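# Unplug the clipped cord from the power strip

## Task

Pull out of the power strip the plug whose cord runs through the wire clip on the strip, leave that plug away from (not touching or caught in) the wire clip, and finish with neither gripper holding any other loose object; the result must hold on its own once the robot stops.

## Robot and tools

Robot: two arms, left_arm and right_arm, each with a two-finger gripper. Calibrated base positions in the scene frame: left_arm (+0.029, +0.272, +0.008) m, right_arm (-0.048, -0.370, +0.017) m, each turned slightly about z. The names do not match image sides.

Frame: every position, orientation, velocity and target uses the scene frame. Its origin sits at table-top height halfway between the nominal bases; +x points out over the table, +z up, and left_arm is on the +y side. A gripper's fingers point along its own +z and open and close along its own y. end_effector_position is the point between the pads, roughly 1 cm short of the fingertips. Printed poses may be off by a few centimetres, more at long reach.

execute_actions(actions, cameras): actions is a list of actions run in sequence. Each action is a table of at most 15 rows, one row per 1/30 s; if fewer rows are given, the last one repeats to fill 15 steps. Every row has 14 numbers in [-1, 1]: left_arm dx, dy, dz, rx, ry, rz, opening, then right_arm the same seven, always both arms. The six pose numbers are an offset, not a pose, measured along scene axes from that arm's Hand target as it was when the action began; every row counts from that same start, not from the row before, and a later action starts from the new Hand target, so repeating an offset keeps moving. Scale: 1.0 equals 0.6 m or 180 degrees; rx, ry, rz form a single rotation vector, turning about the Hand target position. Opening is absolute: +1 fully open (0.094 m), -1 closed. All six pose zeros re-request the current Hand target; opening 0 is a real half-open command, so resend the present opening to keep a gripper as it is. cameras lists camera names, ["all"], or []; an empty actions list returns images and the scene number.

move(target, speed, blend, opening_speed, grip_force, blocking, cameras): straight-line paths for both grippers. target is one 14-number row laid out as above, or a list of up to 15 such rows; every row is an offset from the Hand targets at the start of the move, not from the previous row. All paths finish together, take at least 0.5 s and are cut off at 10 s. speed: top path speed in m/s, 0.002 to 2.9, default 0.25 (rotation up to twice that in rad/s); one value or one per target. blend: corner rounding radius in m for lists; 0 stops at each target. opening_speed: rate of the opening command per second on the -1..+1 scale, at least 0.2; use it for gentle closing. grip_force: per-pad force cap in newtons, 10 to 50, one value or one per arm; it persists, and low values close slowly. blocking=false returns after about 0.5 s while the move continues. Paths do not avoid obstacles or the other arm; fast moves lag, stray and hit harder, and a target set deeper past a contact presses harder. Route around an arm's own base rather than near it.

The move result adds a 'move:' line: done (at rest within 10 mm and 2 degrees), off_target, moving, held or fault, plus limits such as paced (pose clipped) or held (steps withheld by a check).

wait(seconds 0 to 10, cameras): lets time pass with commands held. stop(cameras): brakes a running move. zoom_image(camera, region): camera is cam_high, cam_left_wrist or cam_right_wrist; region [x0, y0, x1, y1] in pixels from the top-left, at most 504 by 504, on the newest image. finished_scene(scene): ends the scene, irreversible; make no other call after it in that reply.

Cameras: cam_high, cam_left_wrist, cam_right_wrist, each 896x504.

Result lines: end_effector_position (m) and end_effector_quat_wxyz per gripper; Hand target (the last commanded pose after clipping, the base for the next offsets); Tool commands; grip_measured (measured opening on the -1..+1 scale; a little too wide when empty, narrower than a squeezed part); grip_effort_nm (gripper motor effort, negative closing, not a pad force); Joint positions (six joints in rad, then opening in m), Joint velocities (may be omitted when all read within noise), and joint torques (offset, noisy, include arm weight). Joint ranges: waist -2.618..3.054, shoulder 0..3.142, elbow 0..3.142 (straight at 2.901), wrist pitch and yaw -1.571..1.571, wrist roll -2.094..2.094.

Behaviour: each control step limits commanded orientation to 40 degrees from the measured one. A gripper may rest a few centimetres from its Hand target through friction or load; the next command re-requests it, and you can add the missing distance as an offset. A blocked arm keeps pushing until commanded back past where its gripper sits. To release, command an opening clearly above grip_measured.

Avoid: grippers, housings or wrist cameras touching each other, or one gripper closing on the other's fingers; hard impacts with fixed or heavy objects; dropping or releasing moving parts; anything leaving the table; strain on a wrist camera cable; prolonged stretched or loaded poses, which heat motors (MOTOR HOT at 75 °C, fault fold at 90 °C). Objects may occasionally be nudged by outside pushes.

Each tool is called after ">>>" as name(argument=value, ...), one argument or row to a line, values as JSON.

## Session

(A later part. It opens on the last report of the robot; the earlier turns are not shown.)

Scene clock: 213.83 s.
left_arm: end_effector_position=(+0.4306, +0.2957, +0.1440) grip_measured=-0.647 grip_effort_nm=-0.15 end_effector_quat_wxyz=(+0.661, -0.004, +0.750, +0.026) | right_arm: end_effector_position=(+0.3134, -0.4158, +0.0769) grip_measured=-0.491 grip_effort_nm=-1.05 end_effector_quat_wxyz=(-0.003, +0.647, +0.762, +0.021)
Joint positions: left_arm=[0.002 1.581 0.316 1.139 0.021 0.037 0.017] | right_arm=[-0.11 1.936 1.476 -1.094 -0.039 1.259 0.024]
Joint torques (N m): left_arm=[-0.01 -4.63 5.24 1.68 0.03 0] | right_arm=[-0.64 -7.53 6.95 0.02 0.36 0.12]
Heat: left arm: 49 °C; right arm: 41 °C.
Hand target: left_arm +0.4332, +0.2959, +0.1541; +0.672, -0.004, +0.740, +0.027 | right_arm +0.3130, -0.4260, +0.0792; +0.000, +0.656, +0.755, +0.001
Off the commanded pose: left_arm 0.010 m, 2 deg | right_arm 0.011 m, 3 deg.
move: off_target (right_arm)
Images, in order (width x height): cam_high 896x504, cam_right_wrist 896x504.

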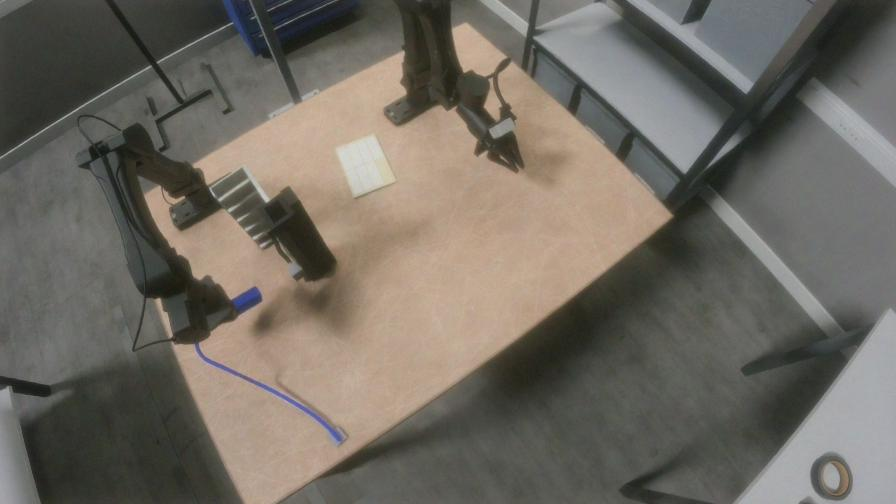

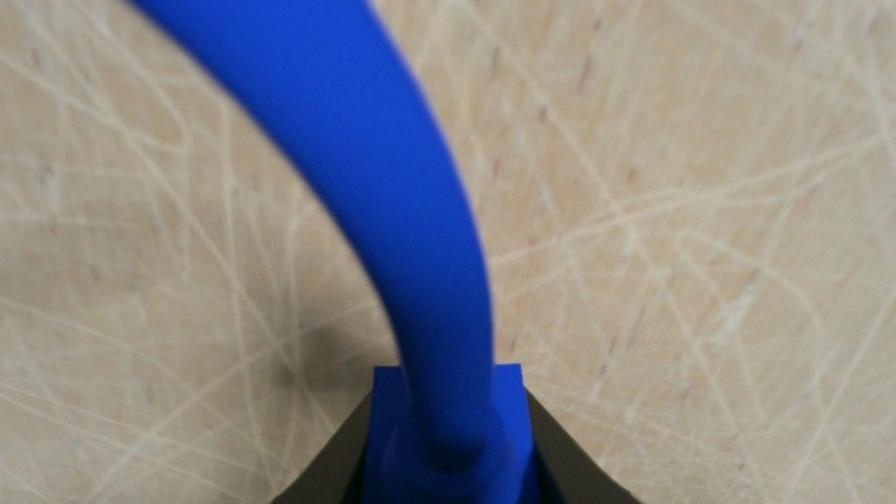

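>>> move(
  target=[
    [0,0,0,0,0,0,1,0.08,0.06,0,0,0,0,-0.65],
    [0,0,0,0,0,0,1,0.08,0.06,-0.096,0,0,0,-0.65],
  ],
  speed=[0.15,0.1],
  blend=[0.02,0],
  cameras=["cam_right_wrist","cam_high"],
)

Scene clock: 220.60 s.
left_arm: end_effector_position=(+0.4306, +0.2957, +0.1440) grip_measured=+0.997 grip_effort_nm=0.15 end_effector_quat_wxyz=(+0.661, -0.004, +0.750, +0.026) | right_arm: end_effector_position=(+0.3525, -0.3899, +0.0392) grip_measured=-0.491 grip_effort_nm=-1.05 end_effector_quat_wxyz=(-0.010, +0.657, +0.753, -0.002)
Joint positions: left_arm=[0.002 1.581 0.316 1.139 0.021 0.037 0.094] | right_arm=[-0.018 2.145 1.633 -1.079 -0.009 1.378 0.024]
Joint torques (N m): left_arm=[0.01 -4.51 5.48 1.73 0.01 0.01] | right_arm=[0.34 -7.73 2.95 0.91 0.06 0.01]
Heat: left arm: 49 °C; right arm: 41 °C.
Hand target: left_arm +0.4332, +0.2959, +0.1541; +0.672, -0.004, +0.740, +0.027 | right_arm +0.3612, -0.3900, +0.0216; +0.001, +0.656, +0.755, +0.001
Off the commanded pose: left_arm 0.010 m, 2 deg | right_arm 0.019 m, 1 deg.
move: off_target (right_arm); blend cut to 0 m at target 1
Images, in order (width x height): cam_high 896x504, cam_right_wrist 896x504.

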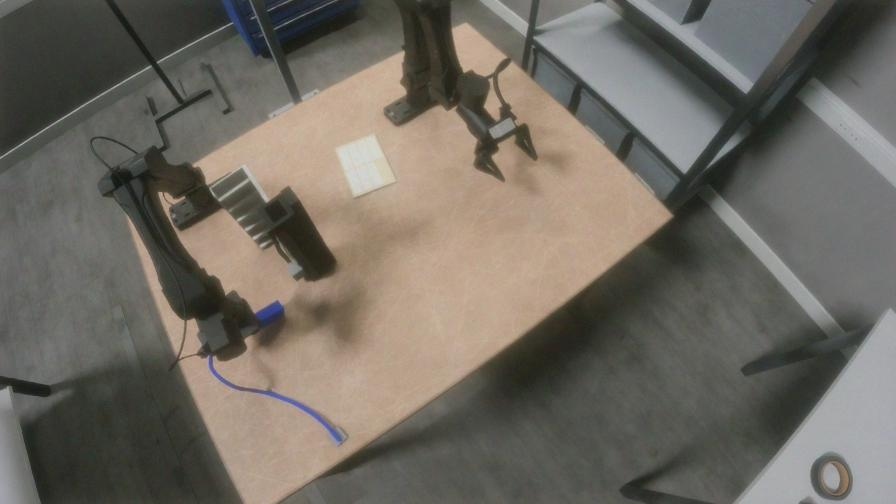

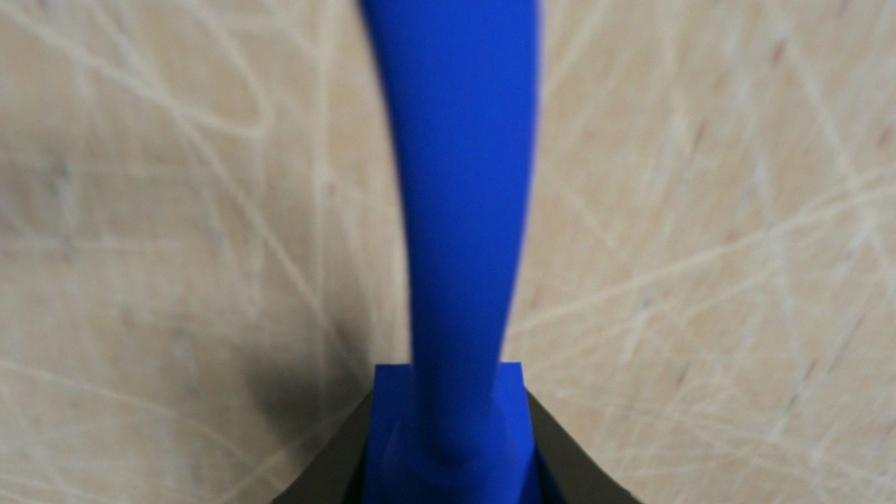

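>>> move(
  target=[0,0,0,0,0,0,1,0,0,-0.022,0,0,0,-0.65],
  speed=0.06,
  cameras=["cam_high"],
)

Scene clock: 224.70 s.
left_arm: end_effector_position=(+0.4306, +0.2957, +0.1440) grip_measured=+0.997 grip_effort_nm=0.15 end_effector_quat_wxyz=(+0.661, -0.004, +0.750, +0.026) | right_arm: end_effector_position=(+0.3521, -0.3916, +0.0337) grip_measured=-0.491 grip_effort_nm=-1.05 end_effector_quat_wxyz=(-0.009, +0.660, +0.752, +0.000)
Joint positions: left_arm=[0.002 1.581 0.316 1.139 0.021 0.037 0.094] | right_arm=[-0.024 2.145 1.611 -1.051 -0.012 1.378 0.024]
Joint torques (N m): left_arm=[0.16 -4.49 5.2 1.75 0 -0.01] | right_arm=[0.83 -6.53 2.52 1.1 0.1 0]
Heat: left arm: 49 °C; right arm: 41 °C.
Hand target: left_arm +0.4332, +0.2959, +0.1541; +0.672, -0.004, +0.740, +0.027 | right_arm +0.3611, -0.3899, +0.0084; +0.000, +0.656, +0.755, +0.001
Off the commanded pose: left_arm 0.010 m, 2 deg | right_arm 0.027 m, 1 deg.
move: off_target (right_arm)
Images, in order (width x height): cam_high 896x504.

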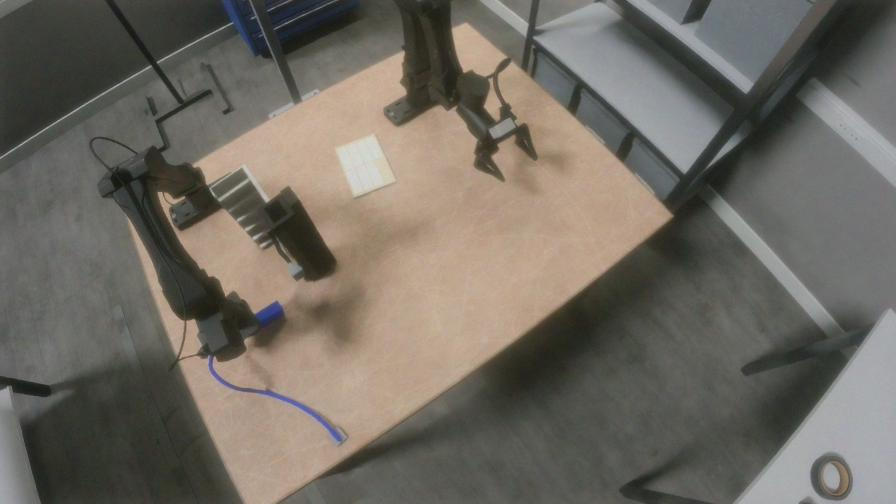

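>>> move(
  target=[0,0,0,0,0,0,1,0,0,-0.025,0,0,0,-0.65],
  speed=0.06,
  cameras=["cam_right_wrist"],
)

Scene clock: 228.27 s.
left_arm: end_effector_position=(+0.4306, +0.2957, +0.1440) grip_measured=+0.997 grip_effort_nm=0.15 end_effector_quat_wxyz=(+0.661, -0.004, +0.750, +0.026) | right_arm: end_effector_position=(+0.3525, -0.3948, +0.0205) grip_measured=-0.491 grip_effort_nm=-1.05 end_effector_quat_wxyz=(-0.003, +0.660, +0.751, -0.003)
Joint positions: left_arm=[0.002 1.581 0.316 1.139 0.021 0.037 0.094] | right_arm=[-0.026 2.158 1.578 -1 0 1.378 0.024]
Joint torques (N m): left_arm=[0.01 -4.55 5.07 1.72 0.01 -0.03] | right_arm=[1.03 -6 2.65 1.09 -0.01 0]
Heat: left arm: 49 °C; right arm: 41 °C.
Hand target: left_arm +0.4332, +0.2959, +0.1541; +0.672, -0.004, +0.740, +0.027 | right_arm +0.3611, -0.3899, -0.0066; +0.001, +0.656, +0.755, +0.001
Off the commanded pose: left_arm 0.010 m, 2 deg | right_arm 0.029 m, 1 deg.
move: off_target (right_arm)
Images, in order (width x height): cam_right_wrist 896x504.

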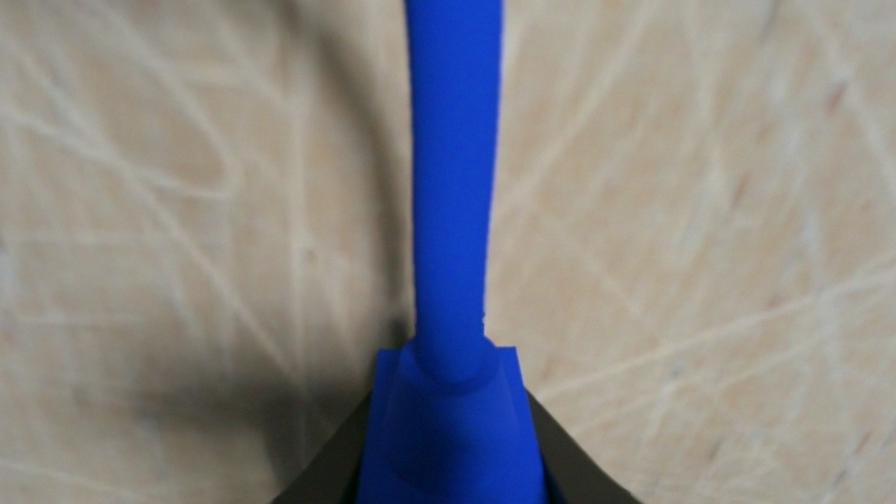

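>>> move(
  target=[0,0,0,0,0,0,1,0,0,-0.012,0,0,0,-0.65],
  speed=0.06,
)

>>> move(
  target=[0,0,0,0,0,0,1,0,0,0,0,0,0,-0.2],
  opening_speed=0.3,
  cameras=["cam_right_wrist"],
)

Scene clock: 232.27 s.
left_arm: end_effector_position=(+0.4306, +0.2957, +0.1440) grip_measured=+0.997 grip_effort_nm=0.15 end_effector_quat_wxyz=(+0.661, -0.004, +0.750, +0.026) | right_arm: end_effector_position=(+0.3524, -0.3952, +0.0184) grip_measured=-0.491 grip_effort_nm=-1.05 end_effector_quat_wxyz=(-0.002, +0.661, +0.751, -0.002)
Joint positions: left_arm=[0.002 1.581 0.316 1.139 0.021 0.037 0.094] | right_arm=[-0.027 2.158 1.569 -0.988 0 1.378 0.024]
Joint torques (N m): left_arm=[-0.02 -4.45 5.29 1.65 -0.02 -0.01] | right_arm=[1.2 -5.33 2.33 1.19 -0.02 0.01]
Heat: left arm: 49 °C; right arm: 41 °C.
Hand target: left_arm +0.4332, +0.2959, +0.1541; +0.672, -0.004, +0.740, +0.027 | right_arm +0.3611, -0.3900, -0.0138; +0.001, +0.656, +0.755, +0.001
Off the commanded pose: left_arm 0.010 m, 2 deg | right_arm 0.034 m, 1 deg.
move: off_target (right_arm)

Scene clock: 233.97 s.
left_arm: end_effector_position=(+0.4306, +0.2957, +0.1440) grip_measured=+0.997 grip_effort_nm=0.15 end_effector_quat_wxyz=(+0.661, -0.004, +0.750, +0.026) | right_arm: end_effector_position=(+0.3634, -0.3953, +0.0182) grip_measured=-0.203 grip_effort_nm=0.13 end_effector_quat_wxyz=(+0.015, +0.660, +0.751, +0.011)
Joint positions: left_arm=[0.002 1.581 0.316 1.139 0.021 0.037 0.094] | right_arm=[-0.025 2.159 1.569 -0.943 0.002 1.378 0.037]
Joint torques (N m): left_arm=[0.02 -4.59 5.29 1.73 -0.01 -0.02] | right_arm=[0.9 -5.39 2.45 0.85 -0.03 0]
Heat: left arm: 49 °C; right arm: 40 °C.
Hand target: left_arm +0.4332, +0.2959, +0.1541; +0.672, -0.004, +0.740, +0.027 | right_arm +0.3611, -0.3900, -0.0138; +0.001, +0.656, +0.755, +0.001
Off the commanded pose: left_arm 0.010 m, 2 deg | right_arm 0.033 m, 2 deg.
move: off_target (right_arm)
Images, in order (width x height): cam_right_wrist 896x504.

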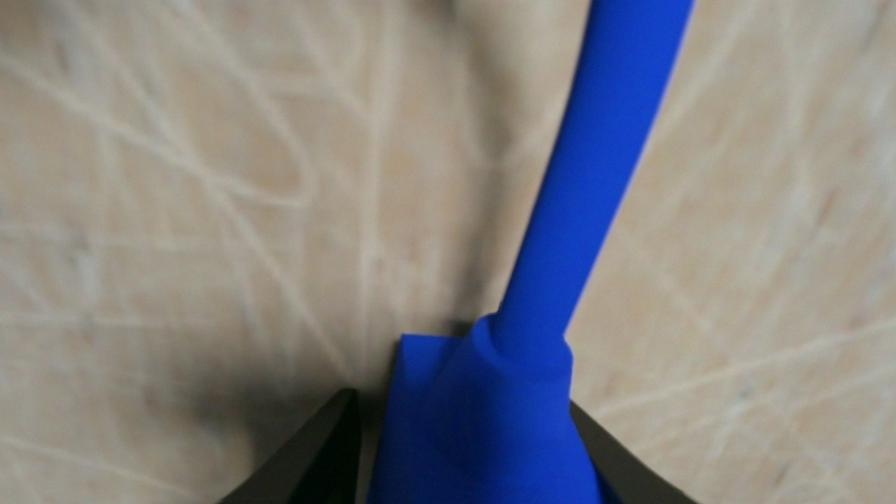

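Released; open fully-ish and lift away.

>>> move(
  target=[
    [0,0,0,0,0,0,1,-0.007,0,0,0,0,0,0.2],
    [0,0,0,0,0,0,1,-0.007,0,0.3,0,0,0,0.2],
  ],
  opening_speed=0.5,
  speed=0.15,
  cameras=["cam_right_wrist","cam_high"],
)

Scene clock: 239.57 s.
left_arm: end_effector_position=(+0.4306, +0.2957, +0.1440) grip_measured=+0.997 grip_effort_nm=0.14 end_effector_quat_wxyz=(+0.661, -0.004, +0.750, +0.026) | right_arm: end_effector_position=(+0.3529, -0.3929, +0.1541) grip_measured=+0.197 grip_effort_nm=0.14 end_effector_quat_wxyz=(-0.012, +0.659, +0.752, -0.009)
Joint positions: left_arm=[0.002 1.581 0.316 1.139 0.021 0.037 0.094] | right_arm=[-0.022 2.137 2.081 -1.545 -0.001 1.378 0.056]
Joint torques (N m): left_arm=[-0.09 -4.48 5.19 1.7 -0.01 0.05] | right_arm=[0.65 -11.11 7.06 0.12 -0.04 0.01]
Heat: left arm: 49 °C; right arm: 41 °C.
Hand target: left_arm +0.4332, +0.2959, +0.1541; +0.672, -0.004, +0.740, +0.027 | right_arm +0.3569, -0.3900, +0.1662; +0.000, +0.656, +0.755, +0.001
Off the commanded pose: left_arm 0.010 m, 2 deg | right_arm 0.013 m, 2 deg.
move: off_target (right_arm)
Images, in order (width x height): cam_high 896x504, cam_right_wrist 896x504.

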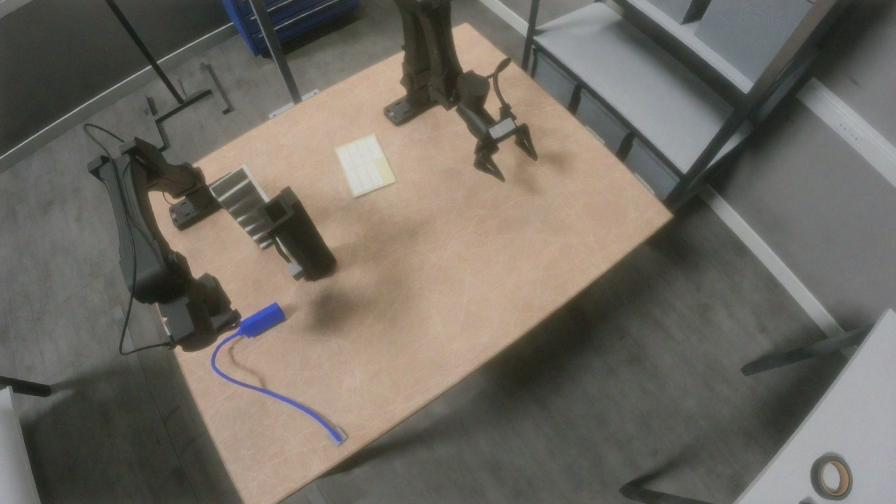

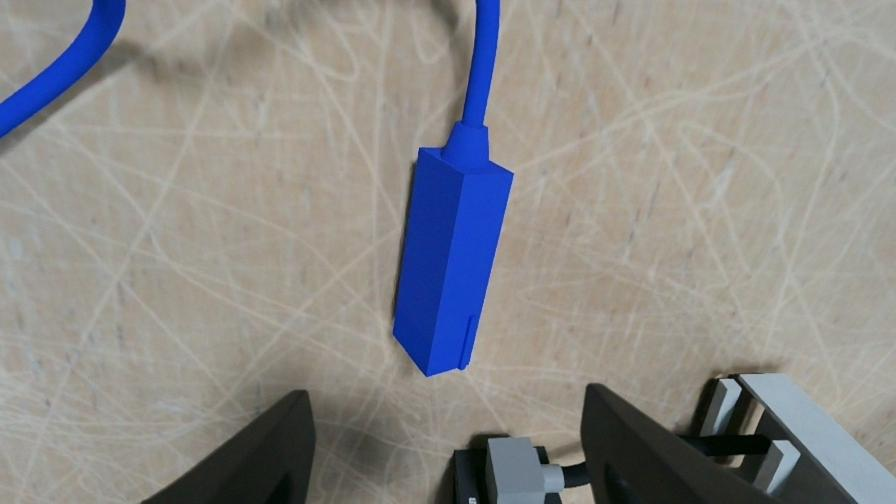

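>>> finished_scene(
  scene=1,
)

The scene is finished: the task was done.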